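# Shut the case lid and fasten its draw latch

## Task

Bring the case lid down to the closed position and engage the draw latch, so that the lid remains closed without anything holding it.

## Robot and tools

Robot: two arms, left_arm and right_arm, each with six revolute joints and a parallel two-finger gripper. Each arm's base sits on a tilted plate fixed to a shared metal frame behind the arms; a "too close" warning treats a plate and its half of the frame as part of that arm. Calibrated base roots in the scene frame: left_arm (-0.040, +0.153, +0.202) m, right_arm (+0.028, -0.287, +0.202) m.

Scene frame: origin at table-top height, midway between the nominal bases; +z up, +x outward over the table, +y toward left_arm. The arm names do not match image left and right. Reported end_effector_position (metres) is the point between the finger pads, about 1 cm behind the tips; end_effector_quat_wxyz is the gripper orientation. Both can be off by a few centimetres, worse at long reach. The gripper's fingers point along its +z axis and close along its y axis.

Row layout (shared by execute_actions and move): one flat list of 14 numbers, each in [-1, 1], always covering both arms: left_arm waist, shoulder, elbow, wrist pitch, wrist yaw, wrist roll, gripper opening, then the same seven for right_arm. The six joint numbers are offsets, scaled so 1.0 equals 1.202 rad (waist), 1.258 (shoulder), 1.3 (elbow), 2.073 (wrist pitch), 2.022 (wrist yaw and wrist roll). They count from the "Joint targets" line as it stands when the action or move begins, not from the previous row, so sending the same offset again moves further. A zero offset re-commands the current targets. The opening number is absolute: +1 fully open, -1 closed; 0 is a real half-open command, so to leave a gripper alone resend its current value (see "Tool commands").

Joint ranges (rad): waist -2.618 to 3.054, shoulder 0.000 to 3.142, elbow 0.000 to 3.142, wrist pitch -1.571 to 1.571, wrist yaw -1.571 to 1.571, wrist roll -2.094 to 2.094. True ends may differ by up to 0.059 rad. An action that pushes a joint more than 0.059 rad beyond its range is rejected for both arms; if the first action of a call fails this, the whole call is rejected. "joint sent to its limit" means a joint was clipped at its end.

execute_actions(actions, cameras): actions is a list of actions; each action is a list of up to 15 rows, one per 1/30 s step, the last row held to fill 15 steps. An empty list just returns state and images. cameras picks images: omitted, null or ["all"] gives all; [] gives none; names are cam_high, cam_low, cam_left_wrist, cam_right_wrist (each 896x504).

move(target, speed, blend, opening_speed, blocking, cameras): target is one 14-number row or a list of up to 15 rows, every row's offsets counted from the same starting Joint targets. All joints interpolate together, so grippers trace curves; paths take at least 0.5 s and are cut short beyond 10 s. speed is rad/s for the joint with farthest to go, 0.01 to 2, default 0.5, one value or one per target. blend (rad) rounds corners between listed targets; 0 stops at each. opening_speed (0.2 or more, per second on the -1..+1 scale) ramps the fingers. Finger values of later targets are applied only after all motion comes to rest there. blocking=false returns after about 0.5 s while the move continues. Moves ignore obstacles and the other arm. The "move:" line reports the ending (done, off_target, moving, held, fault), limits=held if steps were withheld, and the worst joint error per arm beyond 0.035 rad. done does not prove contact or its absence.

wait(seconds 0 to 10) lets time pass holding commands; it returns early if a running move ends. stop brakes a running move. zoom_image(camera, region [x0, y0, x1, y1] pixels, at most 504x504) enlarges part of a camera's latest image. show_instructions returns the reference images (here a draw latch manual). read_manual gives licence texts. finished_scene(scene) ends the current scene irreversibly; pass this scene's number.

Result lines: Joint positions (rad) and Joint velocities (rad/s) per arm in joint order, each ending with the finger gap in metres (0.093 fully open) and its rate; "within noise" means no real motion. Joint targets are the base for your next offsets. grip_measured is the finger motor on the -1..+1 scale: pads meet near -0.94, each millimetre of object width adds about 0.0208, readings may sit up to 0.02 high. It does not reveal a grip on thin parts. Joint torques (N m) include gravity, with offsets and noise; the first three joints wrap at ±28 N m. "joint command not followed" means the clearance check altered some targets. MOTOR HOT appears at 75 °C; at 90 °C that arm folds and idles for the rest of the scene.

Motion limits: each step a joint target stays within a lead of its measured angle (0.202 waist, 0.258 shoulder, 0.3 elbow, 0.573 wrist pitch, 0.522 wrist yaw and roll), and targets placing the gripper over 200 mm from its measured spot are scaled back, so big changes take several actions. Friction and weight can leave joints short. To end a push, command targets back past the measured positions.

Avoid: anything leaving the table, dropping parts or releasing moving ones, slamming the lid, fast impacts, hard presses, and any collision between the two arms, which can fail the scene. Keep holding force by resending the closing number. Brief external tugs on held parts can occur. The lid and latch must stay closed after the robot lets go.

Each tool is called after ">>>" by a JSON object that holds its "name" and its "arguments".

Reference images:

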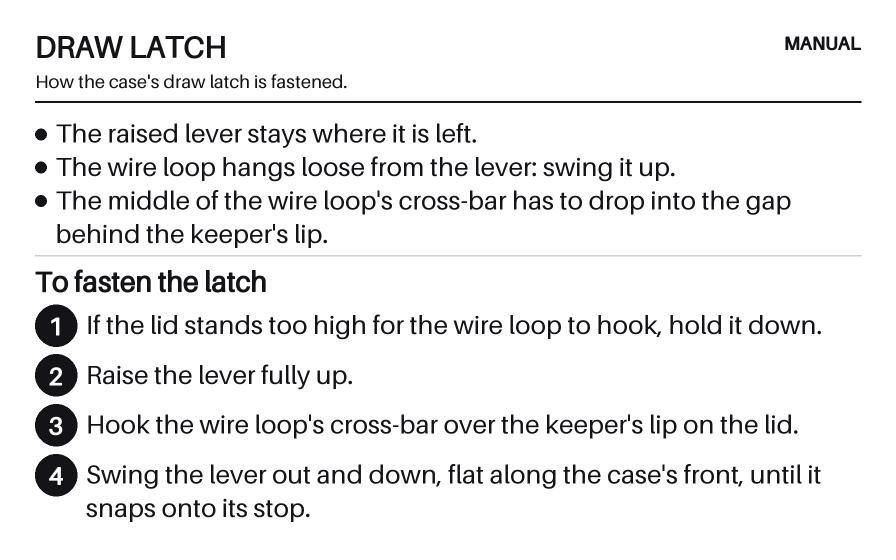

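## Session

>>> {"name": "execute_actions", "arguments": {"actions": []}}

Scene clock: 0.00 s.
left_arm: end_effector_position=(+0.2361, +0.2655, +0.2935) grip_measured=+1.000 end_effector_quat_wxyz=(+0.321, +0.247, +0.914, +0.031) | right_arm: end_effector_position=(+0.2080, -0.0133, +0.1824) grip_measured=+1.000 end_effector_quat_wxyz=(+0.216, -0.636, +0.733, +0.109)
Joint positions: left_arm=[0.395 1.007 0.681 -0.558 0.155 0.954 0.093] | right_arm=[0.968 1.905 0.689 -0.057 0.084 -0.472 0.093]
Joint velocities: within noise
Joint torques (N m): no reading
Heat: left arm: 30 °C; right arm: 32 °C.
Joint targets: left_arm=[0.394 1.001 0.694 -0.549 0.158 0.953] | right_arm=[0.968 1.898 0.696 -0.057 0.084 -0.472]
Tool commands: left_gripper/opening=+1.0 right_gripper/opening=+1.0
camera_calibration:
cam_left_wrist: T_world_to_cam=[[-0.425772, -0.883078, -0.197212, 0.392729], [-0.873153, 0.458154, -0.166431, 0.173393], [0.237325, 0.101335, -0.966131, 0.285361], [0, 0, 0, 1]] pos_world=[0.250888, 0.238452, 0.382005]
cam_right_wrist: T_world_to_cam=[[0.980909, -0.169294, 0.0956908, -0.221457], [-0.164024, -0.984596, -0.0605471, 0.0733124], [0.104467, 0.0436957, -0.993568, 0.2406], [0, 0, 0, 1]] pos_world=[0.204119, 0.0241786, 0.264683]

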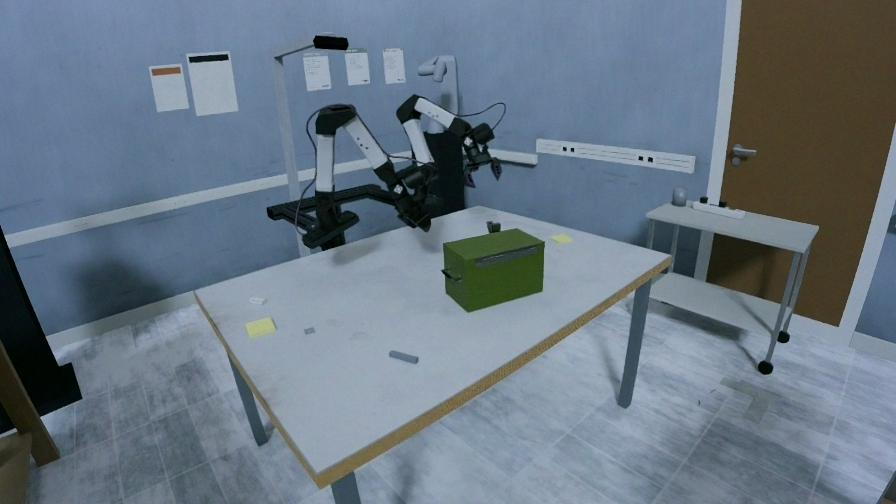

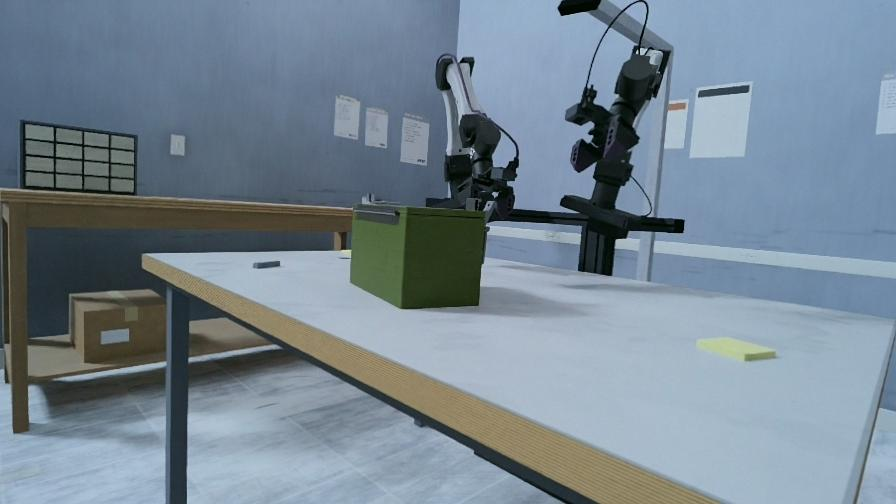

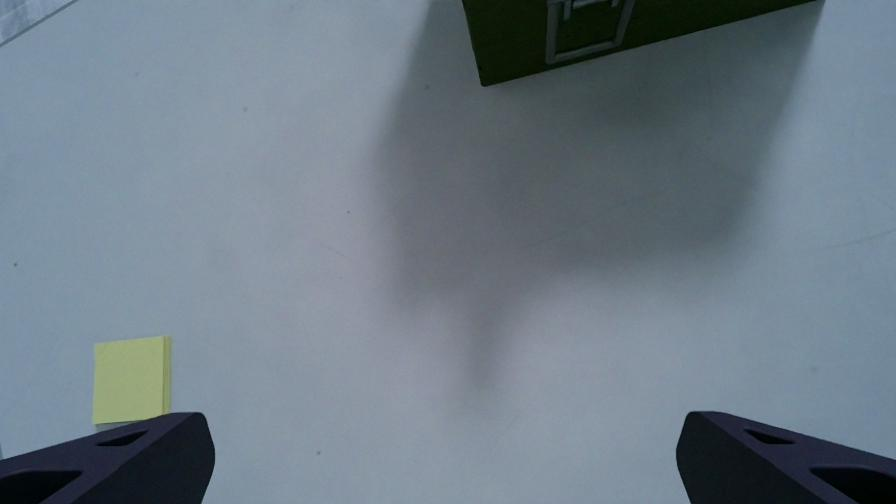

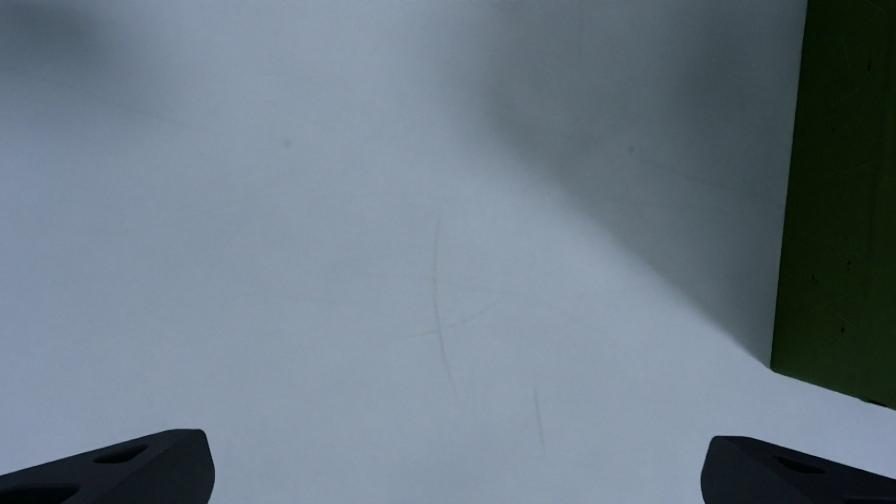

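>>> {"name": "zoom_image", "arguments": {"camera": "cam_high", "region": [400, 170, 600, 320]}}

>>> {"name": "zoom_image", "arguments": {"camera": "cam_low", "region": [330, 150, 530, 320]}}

>>> {"name": "zoom_image", "arguments": {"camera": "cam_left_wrist", "region": [440, 0, 840, 120]}}

Scaled by 2.520 from the camera's 896x504 image, which has a finer 1280x720 frame.

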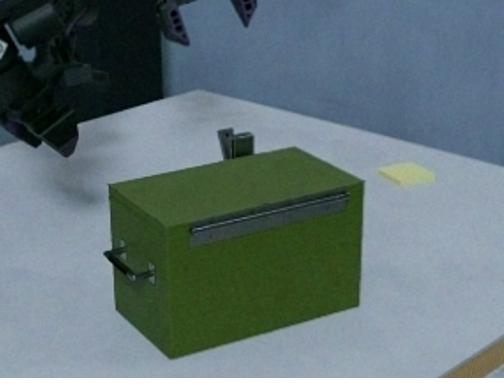

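Scaled by 2.520 from the camera's 896x504 image, which has a finer 1280x720 frame.

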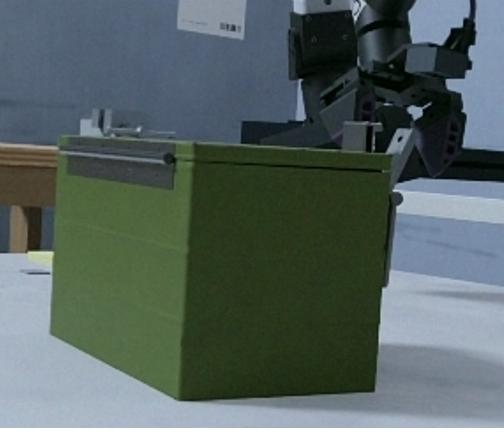

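Scaled by 1.260 from the camera's 896x504 image, which has a finer 1280x720 frame.

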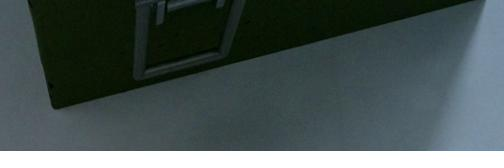

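>>> {"name": "move", "arguments": {"target": [-0.51,0.57,-0.3188,0.7607,-0.191,-0.4713,-1,0,0,0,0,0,0,-1], "speed": 0.8, "opening_speed": 1.5}}

Scene clock: 50.70 s.
left_arm: end_effector_position=(+0.3294, +0.1212, +0.2367) grip_measured=-0.982 end_effector_quat_wxyz=(+0.525, -0.033, +0.847, -0.071) | right_arm: end_effector_position=(+0.2080, -0.0133, +0.1824) grip_measured=-0.973 end_effector_quat_wxyz=(+0.216, -0.636, +0.733, +0.109)
Joint positions: left_arm=[-0.208 1.709 0.284 0.997 -0.213 0.012 0] | right_arm=[0.968 1.905 0.689 -0.057 0.084 -0.472 0]
Joint velocities: within noise
Joint torques (N m): left_arm=[-3.07 -3.48 2.48 2.15 -0.02 -0.07] | right_arm=[1.07 -7.05 5.64 1.24 -0.13 0]
Heat: left arm: 34 °C; right arm: 35 °C.
Joint targets: left_arm=[-0.219 1.718 0.280 1.028 -0.228 0.000] | right_arm=[0.968 1.898 0.696 -0.057 0.084 -0.472]
move: done
camera_calibration:
cam_left_wrist: T_world_to_cam=[[-0.0210131, -0.984203, 0.175791, 0.0844452], [-0.795455, -0.0900563, -0.599284, 0.454818], [0.605648, -0.152427, -0.780997, 0.0885676], [0, 0, 0, 1]] pos_world=[0.309921, 0.137571, 0.326891]
cam_right_wrist: T_world_to_cam=[[0.980909, -0.169294, 0.0956908, -0.221457], [-0.164024, -0.984596, -0.0605471, 0.0733124], [0.104467, 0.0436957, -0.993568, 0.2406], [0, 0, 0, 1]] pos_world=[0.204119, 0.0241786, 0.264683]

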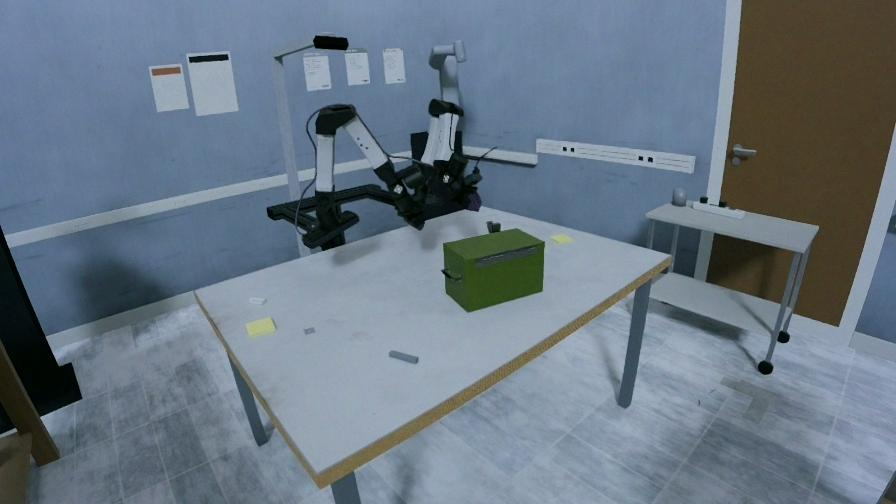

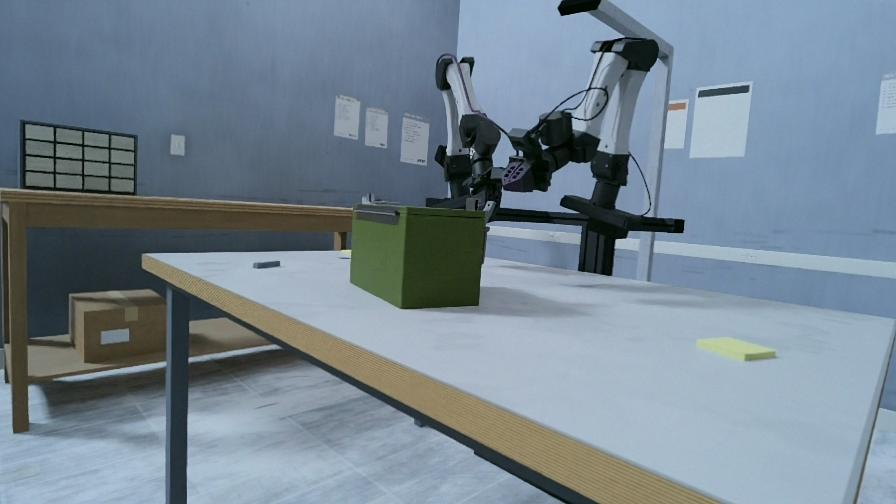

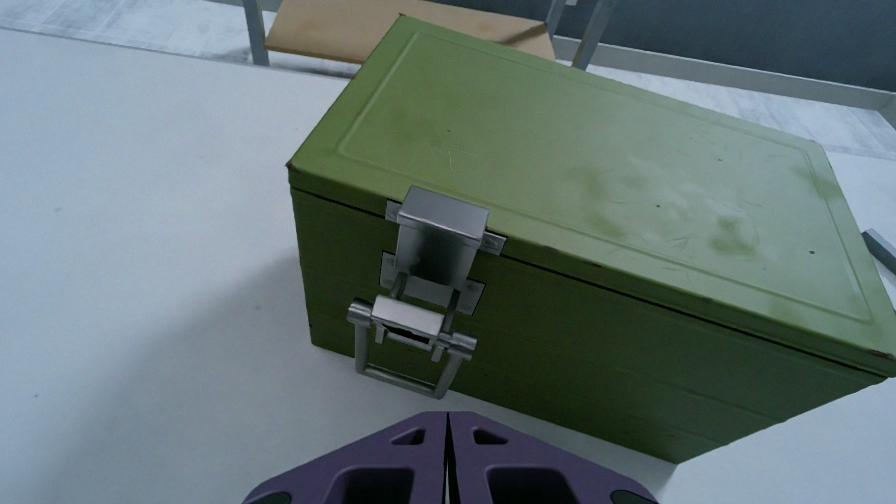

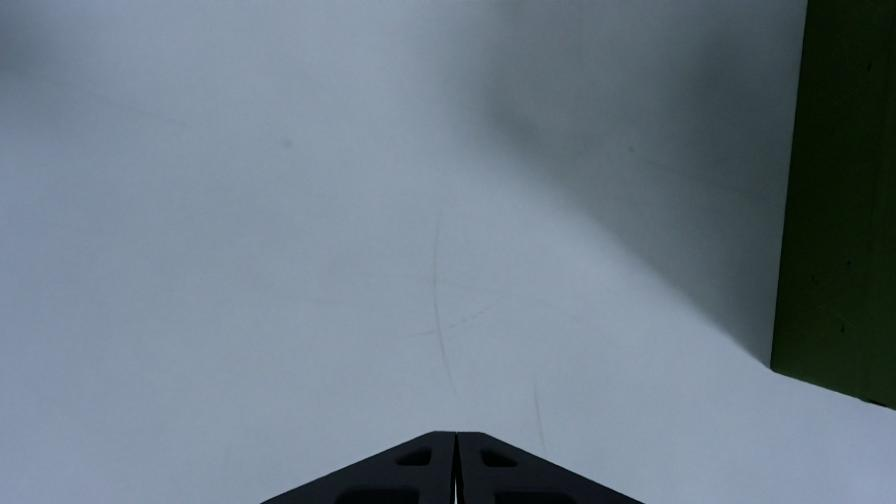

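Excellent view.

>>> {"name": "zoom_image", "arguments": {"camera": "cam_left_wrist", "region": [280, 160, 560, 420]}}

Scaled by 1.800 from the camera's 896x504 image, which has a finer 1280x720 frame.

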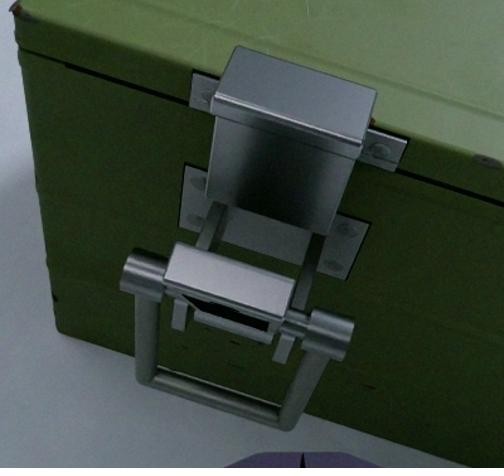

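>>> {"name": "move", "arguments": {"target": [0,0,0,0,0,0,-1,-0.4705,0.2657,0.2179,0.075,-0.4369,-0.6073,-1], "speed": 0.7, "cameras": ["cam_left_wrist","cam_right_wrist"]}}

Scene clock: 103.27 s.
left_arm: end_effector_position=(+0.3295, +0.1213, +0.2369) grip_measured=-0.982 end_effector_quat_wxyz=(+0.526, -0.033, +0.847, -0.071) | right_arm: end_effector_position=(+0.3227, -0.0028, +0.1875) grip_measured=-0.973 end_effector_quat_wxyz=(-0.457, +0.771, -0.352, -0.267)
Joint positions: left_arm=[-0.208 1.709 0.284 0.998 -0.213 0.011 0] | right_arm=[0.407 2.219 0.961 0.082 -0.788 -1.69 0]
Joint velocities: within noise
Joint torques (N m): left_arm=[-3.06 -3.49 2.47 2.13 -0.01 -0.09] | right_arm=[1.72 -7.83 5.68 1.14 -0.72 -0.08]
Heat: left arm: 32 °C; right arm: 35 °C.
Joint targets: left_arm=[-0.219 1.718 0.280 1.028 -0.228 0.000] | right_arm=[0.402 2.232 0.979 0.099 -0.799 -1.700]
move: done
camera_calibration:
cam_left_wrist: T_world_to_cam=[[-0.0202354, -0.984092, 0.176504, 0.084069], [-0.794791, -0.0912683, -0.599981, 0.455157], [0.606546, -0.152425, -0.7803, 0.0882279], [0, 0, 0, 1]] pos_world=[0.309941, 0.137721, 0.327091]
cam_right_wrist: T_world_to_cam=[[0.793305, 0.343837, 0.502437, -0.346932], [0.590575, -0.635138, -0.497816, -0.0577594], [0.147949, 0.691647, -0.70692, 0.167255], [0, 0, 0, 1]] pos_world=[0.284589, -0.0330787, 0.263794]
Images, in order (width x height): cam_left_wrist 896x504, cam_right_wrist 896x504.

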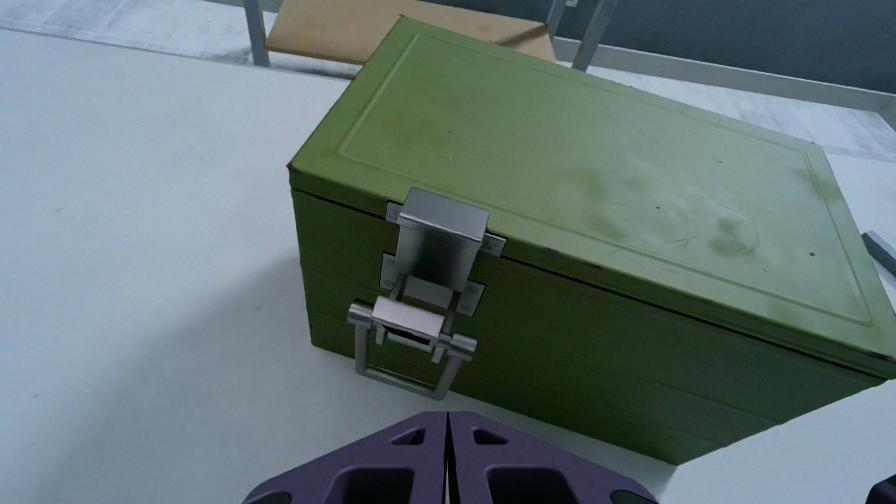

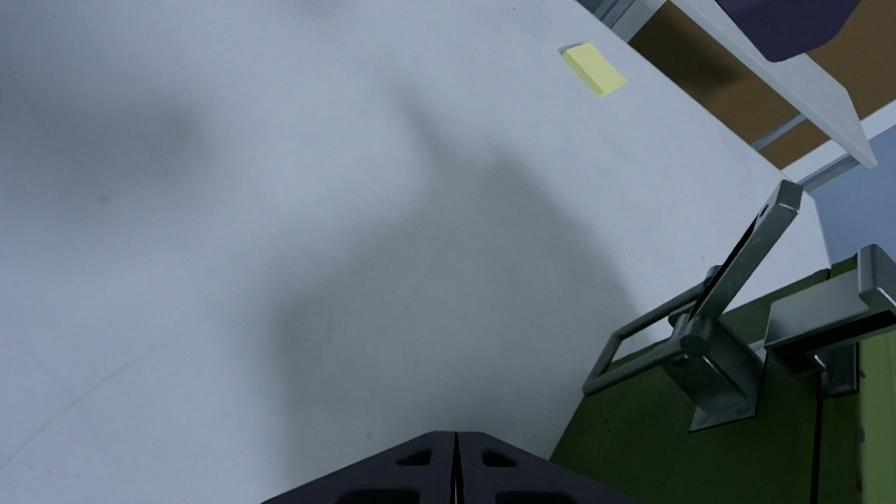

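>>> {"name": "zoom_image", "arguments": {"camera": "cam_right_wrist", "region": [560, 160, 896, 464]}}

Scaled by 1.500 from the camera's 896x504 image, which has a finer 1280x720 frame.

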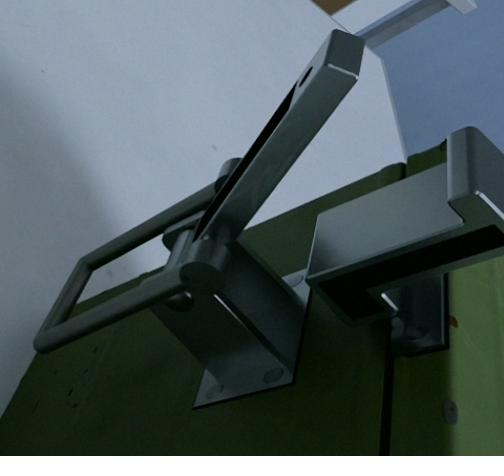

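>>> {"name": "move", "arguments": {"target": [0.5308,-0.0326,0.2138,-0.3222,0.4797,0.1978,-1,0,0,0,0,0,0,-1], "speed": 0.7, "cameras": ["cam_left_wrist","cam_right_wrist"]}}

>>> {"name": "zoom_image", "arguments": {"camera": "cam_left_wrist", "region": [400, 0, 800, 350]}}

Scene clock: 161.43 s.
left_arm: end_effector_position=(+0.3223, +0.1928, +0.2039) grip_measured=-0.982 end_effector_quat_wxyz=(+0.442, +0.061, +0.851, -0.277) | right_arm: end_effector_position=(+0.3227, -0.0028, +0.1876) grip_measured=-0.973 end_effector_quat_wxyz=(-0.458, +0.771, -0.352, -0.267)
Joint positions: left_arm=[0.412 1.709 0.538 0.366 0.721 0.388 0] | right_arm=[0.407 2.219 0.961 0.082 -0.788 -1.692 0]
Joint velocities: within noise
Joint torques (N m): left_arm=[-1.09 -8.4 4.41 1.22 0.8 0.16] | right_arm=[1.85 -7.9 5.56 1.17 -0.73 -0.08]
Heat: left arm: 34 °C; right arm: 36 °C.
Joint targets: left_arm=[0.419 1.677 0.558 0.360 0.742 0.400] | right_arm=[0.402 2.232 0.979 0.099 -0.799 -1.700]
move: done
camera_calibration:
cam_left_wrist: T_world_to_cam=[[-0.345665, -0.830242, 0.43728, 0.182179], [-0.861473, 0.096039, -0.498639, 0.400909], [0.371995, -0.549067, -0.748428, 0.223277], [0, 0, 0, 1]] pos_world=[0.325287, 0.235344, 0.287353]
cam_right_wrist: T_world_to_cam=[[0.792484, 0.343956, 0.503649, -0.346982], [0.591602, -0.634249, -0.49773, -0.0579956], [0.148242, 0.692403, -0.706117, 0.167062], [0, 0, 0, 1]] pos_world=[0.284522, -0.0331117, 0.263856]
Images, in order (width x height): cam_left_wrist 896x504, cam_right_wrist 896x504.

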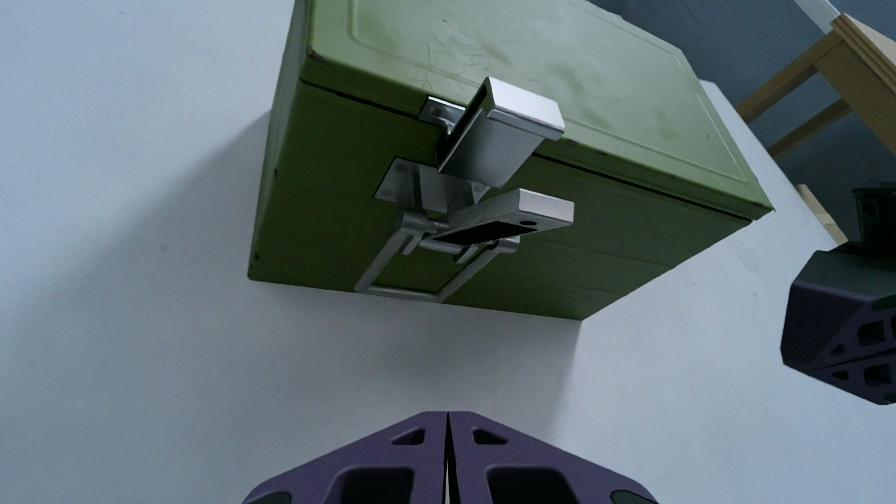

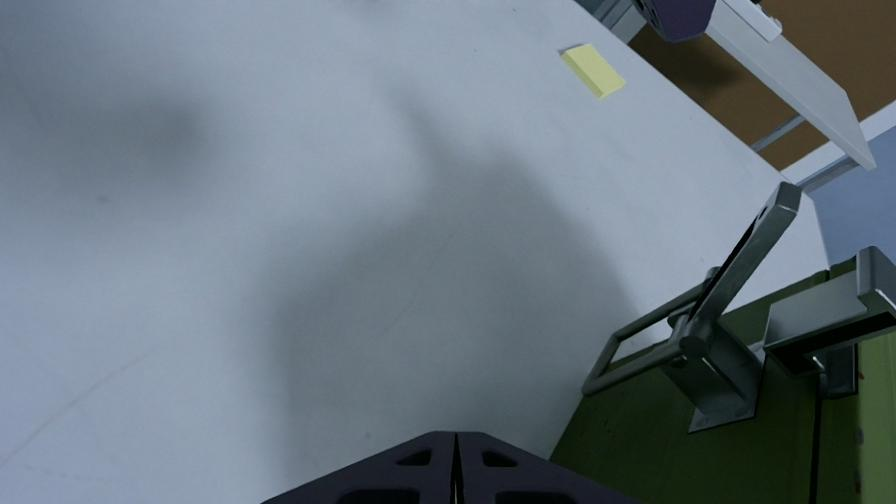

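Scaled by 1.260 from the camera's 896x504 image, which has a finer 1280x720 frame.

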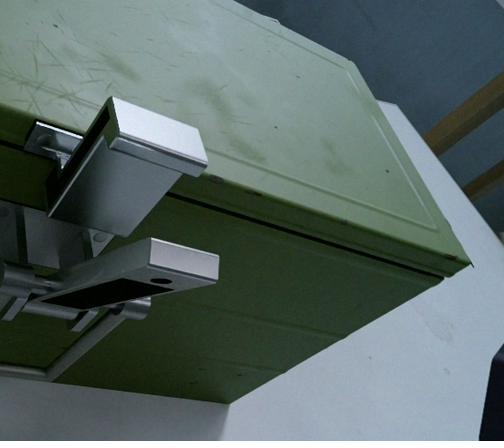

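>>> {"name": "zoom_image", "arguments": {"camera": "cam_left_wrist", "region": [340, 60, 600, 320]}}

Scaled by 1.938 from the camera's 896x504 image, which has a finer 1280x720 frame.

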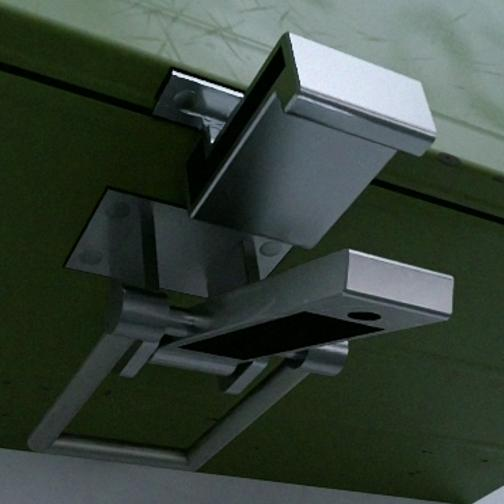

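>>> {"name": "move", "arguments": {"target": [[-0.2654,0.1773,-0.1985,0.3811,-0.2186,-0.4946,-0.316,0,0,0,0,0,0,-1],[-0.3072,0.5489,0.0425,0.3733,-0.3083,-0.9743,-0.316,0,0,0,0,0,0,-1]], "speed": 0.7, "blend": 0.1, "opening_speed": 1, "cameras": ["cam_left_wrist","cam_right_wrist"]}}

Scene clock: 303.83 s.
left_arm: end_effector_position=(+0.3702, +0.1301, +0.0902) grip_measured=-0.318 end_effector_quat_wxyz=(-0.192, +0.664, -0.593, +0.412) | right_arm: end_effector_position=(+0.3227, -0.0028, +0.1876) grip_measured=-0.973 end_effector_quat_wxyz=(-0.458, +0.771, -0.352, -0.267)
Joint positions: left_arm=[0.064 2.357 0.602 1.116 0.134 -1.558 0.03] | right_arm=[0.407 2.219 0.961 0.082 -0.788 -1.692 0]
Joint velocities: within noise
Joint torques (N m): left_arm=[-4.3 -6.12 1.66 1.79 0.06 -0.05] | right_arm=[1.74 -7.84 5.55 1.16 -0.75 -0.11]
Heat: left arm: 34 °C; right arm: 36 °C.
Joint targets: left_arm=[0.050 2.368 0.613 1.134 0.118 -1.570] | right_arm=[0.402 2.232 0.979 0.099 -0.799 -1.700]
move: done
camera_calibration:
cam_left_wrist: T_world_to_cam=[[0.621589, 0.24171, 0.745119, -0.328925], [-0.37473, -0.743556, 0.553807, 0.225615], [0.687899, -0.623459, -0.37161, -0.055302], [0, 0, 0, 1]] pos_world=[0.327043, 0.212783, 0.0995901]
cam_right_wrist: T_world_to_cam=[[0.792484, 0.343956, 0.503649, -0.346982], [0.591602, -0.634249, -0.49773, -0.0579956], [0.148242, 0.692403, -0.706117, 0.167062], [0, 0, 0, 1]] pos_world=[0.284522, -0.0331117, 0.263856]
Images, in order (width x height): cam_left_wrist 896x504, cam_right_wrist 896x504.

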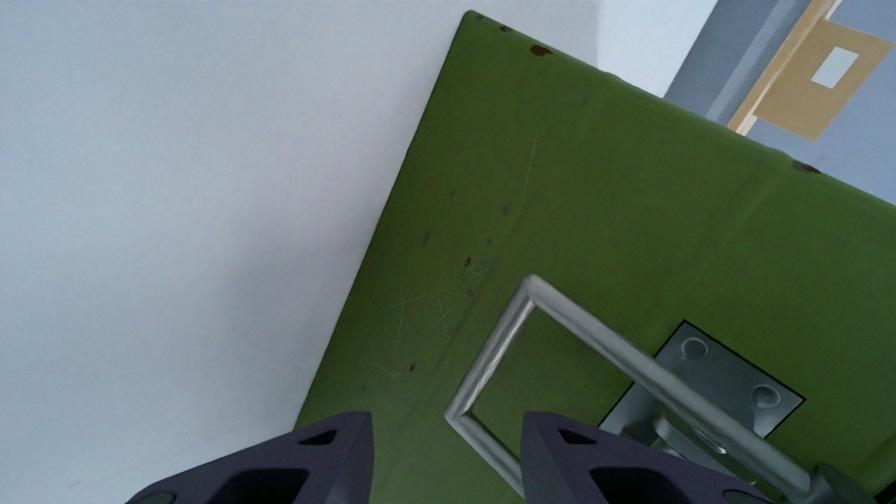

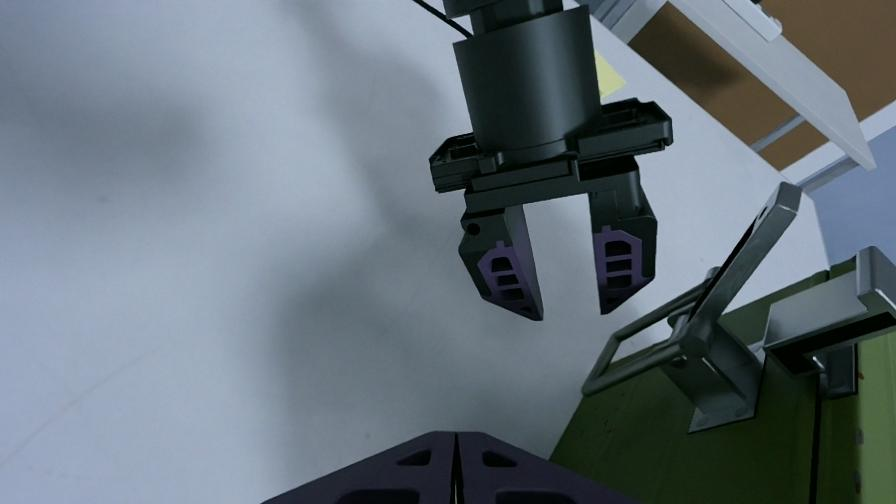

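>>> {"name": "move", "arguments": {"target": [-0.0175,0.0374,0.0677,-0.0215,-0.0094,0,-0.316,0,0,0,0,0,0,-1], "speed": 0.3, "cameras": ["cam_left_wrist","cam_right_wrist"]}}

Scene clock: 323.97 s.
left_arm: end_effector_position=(+0.3919, +0.1243, +0.0863) grip_measured=-0.318 end_effector_quat_wxyz=(-0.201, +0.659, -0.594, +0.416) | right_arm: end_effector_position=(+0.3227, -0.0028, +0.1876) grip_measured=-0.973 end_effector_quat_wxyz=(-0.458, +0.771, -0.352, -0.267)
Joint positions: left_arm=[0.043 2.402 0.69 1.093 0.115 -1.56 0.03] | right_arm=[0.407 2.219 0.961 0.082 -0.788 -1.692 0]
Joint velocities: within noise
Joint torques (N m): left_arm=[-4.42 -6.42 1.95 1.61 0.04 -0.04] | right_arm=[1.7 -7.82 5.52 1.14 -0.74 -0.1]
Heat: left arm: 35 °C; right arm: 36 °C.
Joint targets: left_arm=[0.029 2.415 0.701 1.089 0.099 -1.570] | right_arm=[0.402 2.232 0.979 0.099 -0.799 -1.700]
move: done
camera_calibration:
cam_left_wrist: T_world_to_cam=[[0.607395, 0.232738, 0.759542, -0.332613], [-0.385938, -0.749252, 0.538213, 0.237987], [0.694351, -0.620044, -0.36527, -0.0787611], [0, 0, 0, 1]] pos_world=[0.348563, 0.206888, 0.0957767]
cam_right_wrist: T_world_to_cam=[[0.792484, 0.343956, 0.503649, -0.346982], [0.591602, -0.634249, -0.49773, -0.0579956], [0.148242, 0.692403, -0.706117, 0.167062], [0, 0, 0, 1]] pos_world=[0.284522, -0.0331117, 0.263856]
Images, in order (width x height): cam_left_wrist 896x504, cam_right_wrist 896x504.

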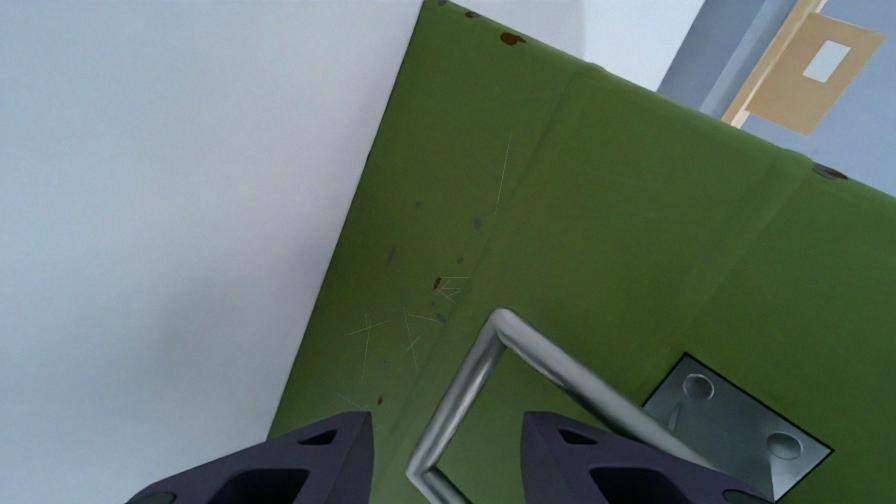

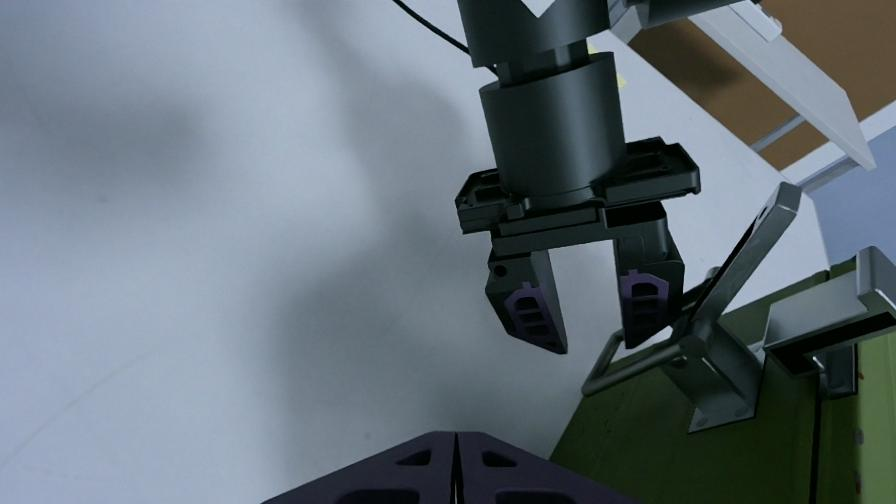

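>>> {"name": "move", "arguments": {"target": [-0.0175,0.0374,0.0677,-0.0212,-0.0094,0,-0.316,0,0,0,0,0,0,-1], "speed": 0.25, "cameras": ["cam_left_wrist","cam_right_wrist"]}}

Scene clock: 331.47 s.
left_arm: end_effector_position=(+0.4007, +0.1173, +0.0693) grip_measured=-0.318 end_effector_quat_wxyz=(-0.192, +0.664, -0.603, +0.399) | right_arm: end_effector_position=(+0.3227, -0.0028, +0.1876) grip_measured=-0.973 end_effector_quat_wxyz=(-0.458, +0.771, -0.352, -0.267)
Joint positions: left_arm=[0.027 2.454 0.767 1.027 0.089 -1.56 0.03] | right_arm=[0.407 2.219 0.961 0.082 -0.788 -1.692 0]
Joint velocities: within noise
Joint torques (N m): left_arm=[-5.07 -7.17 2.93 1.79 0.11 -0.04] | right_arm=[1.81 -7.91 5.44 1.15 -0.66 -0.09]
Heat: left arm: 35 °C; right arm: 36 °C.
Joint targets: left_arm=[0.008 2.462 0.789 1.045 0.080 -1.570] | right_arm=[0.402 2.232 0.979 0.099 -0.799 -1.700]
move: done
camera_calibration:
cam_left_wrist: T_world_to_cam=[[0.639311, 0.218624, 0.737214, -0.333068], [-0.368912, -0.753985, 0.543517, 0.238658], [0.674674, -0.619443, -0.401378, -0.0850757], [0, 0, 0, 1]] pos_world=[0.358376, 0.200062, 0.0816799]
cam_right_wrist: T_world_to_cam=[[0.792484, 0.343956, 0.503649, -0.346982], [0.591602, -0.634249, -0.49773, -0.0579956], [0.148242, 0.692403, -0.706117, 0.167062], [0, 0, 0, 1]] pos_world=[0.284522, -0.0331117, 0.263856]
Images, in order (width x height): cam_left_wrist 896x504, cam_right_wrist 896x504.

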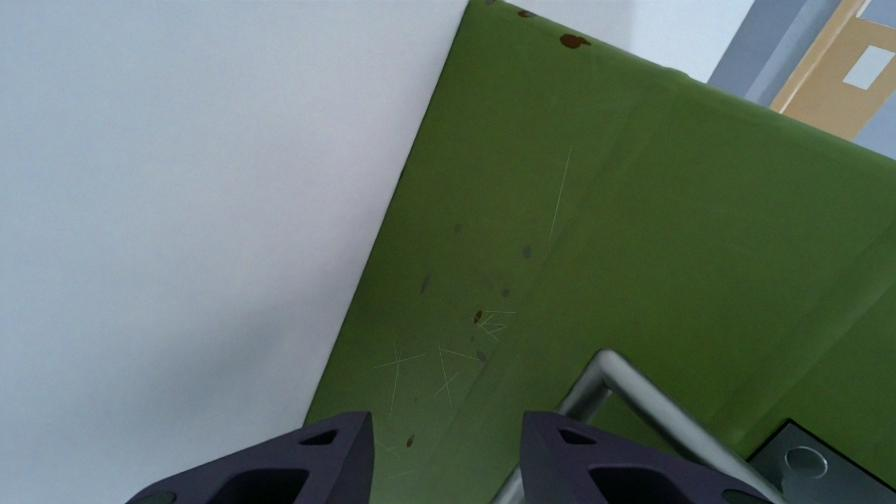

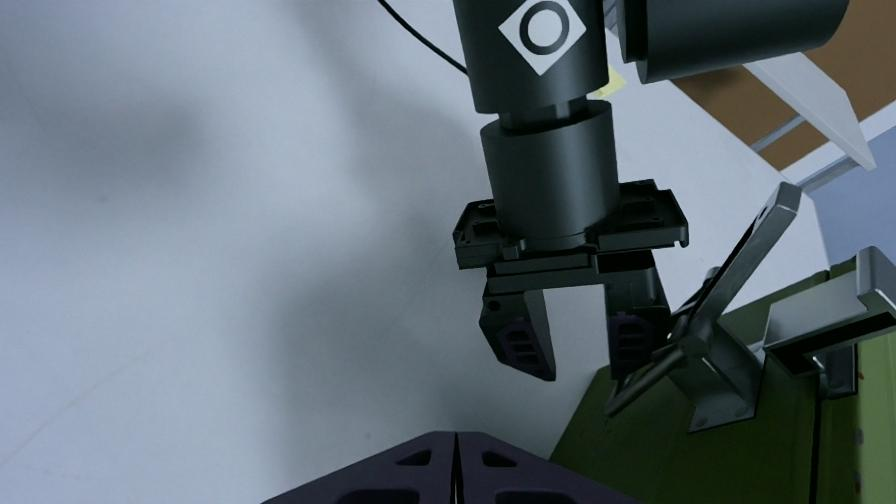

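>>> {"name": "move", "arguments": {"target": [0.0175,-0.0374,-0.0677,0.0212,0.0094,0,-0.316,0,0,0,0,0,0,-1], "speed": 0.25, "cameras": ["cam_left_wrist","cam_right_wrist"]}}

Scene clock: 342.00 s.
left_arm: end_effector_position=(+0.3805, +0.1153, +0.0639) grip_measured=-0.318 end_effector_quat_wxyz=(-0.183, +0.667, -0.608, +0.391) | right_arm: end_effector_position=(+0.3227, -0.0028, +0.1876) grip_measured=-0.973 end_effector_quat_wxyz=(-0.458, +0.771, -0.352, -0.267)
Joint positions: left_arm=[0.027 2.454 0.704 1.062 0.089 -1.56 0.03] | right_arm=[0.407 2.219 0.961 0.082 -0.788 -1.692 0]
Joint velocities: within noise
Joint torques (N m): left_arm=[-2.82 -11.1 0.49 1.84 0.34 -0.04] | right_arm=[1.84 -7.83 5.52 1.15 -0.74 -0.11]
Heat: left arm: 36 °C; right arm: 36 °C.
Joint targets: left_arm=[0.029 2.415 0.701 1.089 0.100 -1.570] | right_arm=[0.402 2.232 0.979 0.099 -0.799 -1.700]
move: off_target (left_arm); left_arm: the shoulder is farthest, 0.039 rad from its target
camera_calibration:
cam_left_wrist: T_world_to_cam=[[0.66045, 0.214715, 0.719516, -0.322133], [-0.359354, -0.750993, 0.553963, 0.228008], [0.659295, -0.624425, -0.418835, -0.0673895], [0, 0, 0, 1]] pos_world=[0.339118, 0.198319, 0.077247]
cam_right_wrist: T_world_to_cam=[[0.792484, 0.343956, 0.503649, -0.346982], [0.591602, -0.634249, -0.49773, -0.0579956], [0.148242, 0.692403, -0.706117, 0.167062], [0, 0, 0, 1]] pos_world=[0.284522, -0.0331117, 0.263856]
Images, in order (width x height): cam_left_wrist 896x504, cam_right_wrist 896x504.

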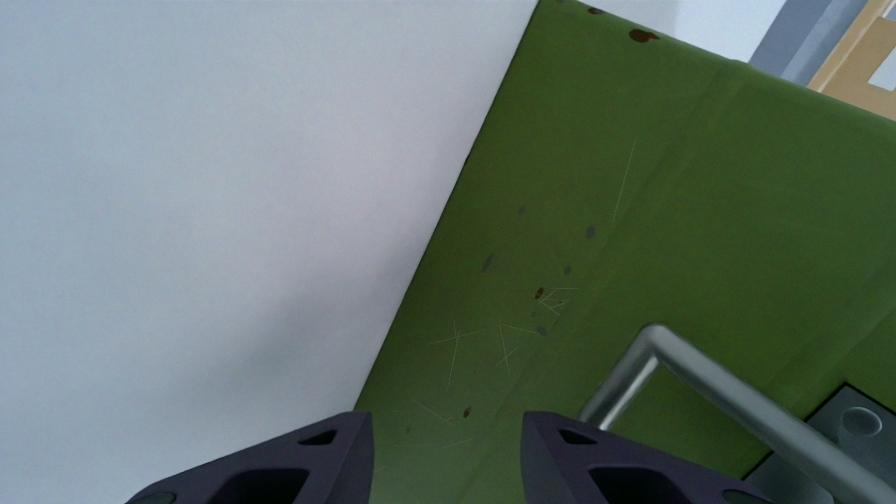

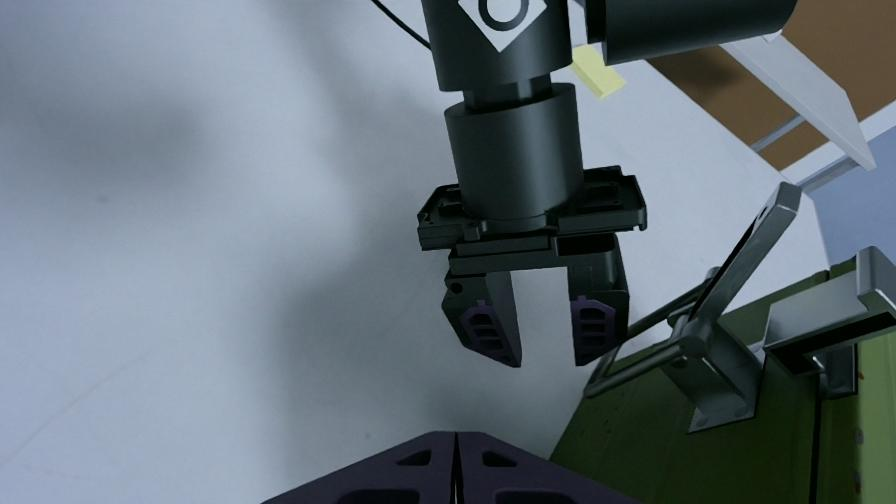

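>>> {"name": "move", "arguments": {"target": [-0.0075,-0.0755,-0.0277,-0.0116,0,0,-0.316,0,0,0,0,0,0,-1], "speed": 0.25, "cameras": ["cam_left_wrist"]}}

Scene clock: 358.43 s.
left_arm: end_effector_position=(+0.3897, +0.1234, +0.0940) grip_measured=-0.318 end_effector_quat_wxyz=(-0.204, +0.659, -0.597, +0.408) | right_arm: end_effector_position=(+0.3227, -0.0028, +0.1876) grip_measured=-0.973 end_effector_quat_wxyz=(-0.458, +0.771, -0.352, -0.267)
Joint positions: left_arm=[0.027 2.36 0.671 1.062 0.089 -1.56 0.03] | right_arm=[0.407 2.219 0.961 0.082 -0.788 -1.692 0]
Joint velocities: within noise
Joint torques (N m): left_arm=[-3.7 -11.11 0.64 1.68 0.33 -0.03] | right_arm=[1.72 -7.79 5.52 1.16 -0.73 -0.07]
Heat: left arm: 37 °C; right arm: 36 °C.
Joint targets: left_arm=[0.020 2.320 0.665 1.065 0.100 -1.570] | right_arm=[0.402 2.232 0.979 0.099 -0.799 -1.700]
move: off_target (left_arm); left_arm: the shoulder is farthest, 0.040 rad from its target
camera_calibration:
cam_left_wrist: T_world_to_cam=[[0.612869, 0.223168, 0.758015, -0.337797], [-0.38015, -0.757709, 0.530436, 0.23182], [0.692732, -0.613248, -0.379539, -0.0739077], [0, 0, 0, 1]] pos_world=[0.34635, 0.205714, 0.105039]
Images, in order (width x height): cam_left_wrist 896x504.

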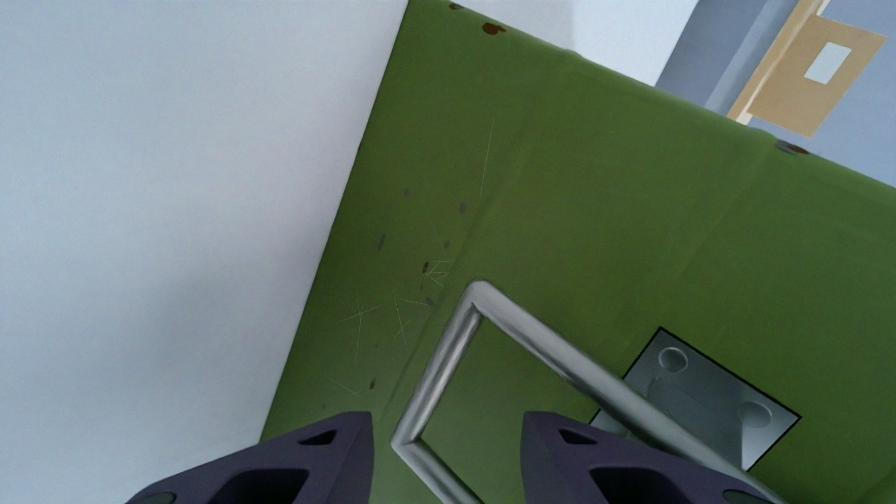

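>>> {"name": "move", "arguments": {"target": [-0.01,0.1129,0.1015,0.002,0,0,-0.316,0,0,0,0,0,0,-1], "speed": 0.2, "cameras": ["cam_left_wrist","cam_right_wrist"]}}

Scene clock: 369.70 s.
left_arm: end_effector_position=(+0.4013, +0.1174, +0.0694) grip_measured=-0.318 end_effector_quat_wxyz=(-0.193, +0.664, -0.602, +0.400) | right_arm: end_effector_position=(+0.3227, -0.0028, +0.1876) grip_measured=-0.973 end_effector_quat_wxyz=(-0.458, +0.771, -0.352, -0.267)
Joint positions: left_arm=[0.027 2.456 0.768 1.032 0.089 -1.562 0.03] | right_arm=[0.407 2.219 0.961 0.082 -0.788 -1.692 0]
Joint velocities: within noise
Joint torques (N m): left_arm=[-5.09 -7.46 3.49 1.97 0.33 -0.02] | right_arm=[1.78 -7.84 5.52 1.15 -0.69 -0.05]
Heat: left arm: 38 °C; right arm: 36 °C.
Joint targets: left_arm=[0.008 2.462 0.797 1.069 0.099 -1.570] | right_arm=[0.402 2.232 0.979 0.099 -0.799 -1.700]
move: off_target (left_arm); left_arm: the wrist pitch is farthest, 0.037 rad from its target
camera_calibration:
cam_left_wrist: T_world_to_cam=[[0.636427, 0.220596, 0.73912, -0.332764], [-0.369315, -0.754109, 0.543072, 0.239079], [0.677176, -0.618593, -0.398466, -0.0867409], [0, 0, 0, 1]] pos_world=[0.358814, 0.200041, 0.0815519]
cam_right_wrist: T_world_to_cam=[[0.792484, 0.343956, 0.503649, -0.346982], [0.591602, -0.634249, -0.49773, -0.0579956], [0.148242, 0.692403, -0.706117, 0.167062], [0, 0, 0, 1]] pos_world=[0.284522, -0.0331117, 0.263856]
Images, in order (width x height): cam_left_wrist 896x504, cam_right_wrist 896x504.

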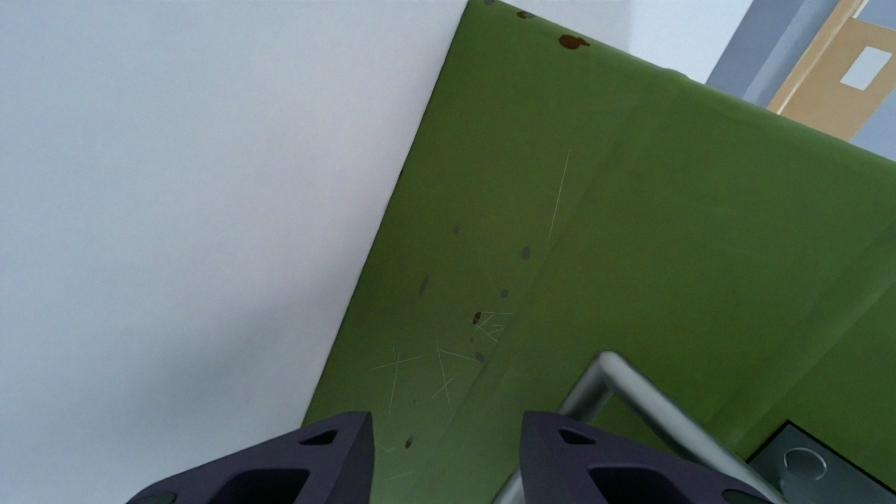

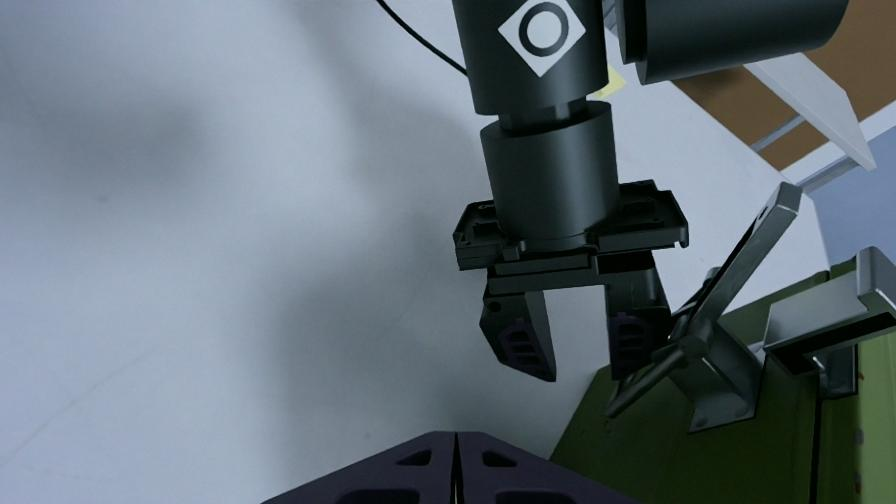

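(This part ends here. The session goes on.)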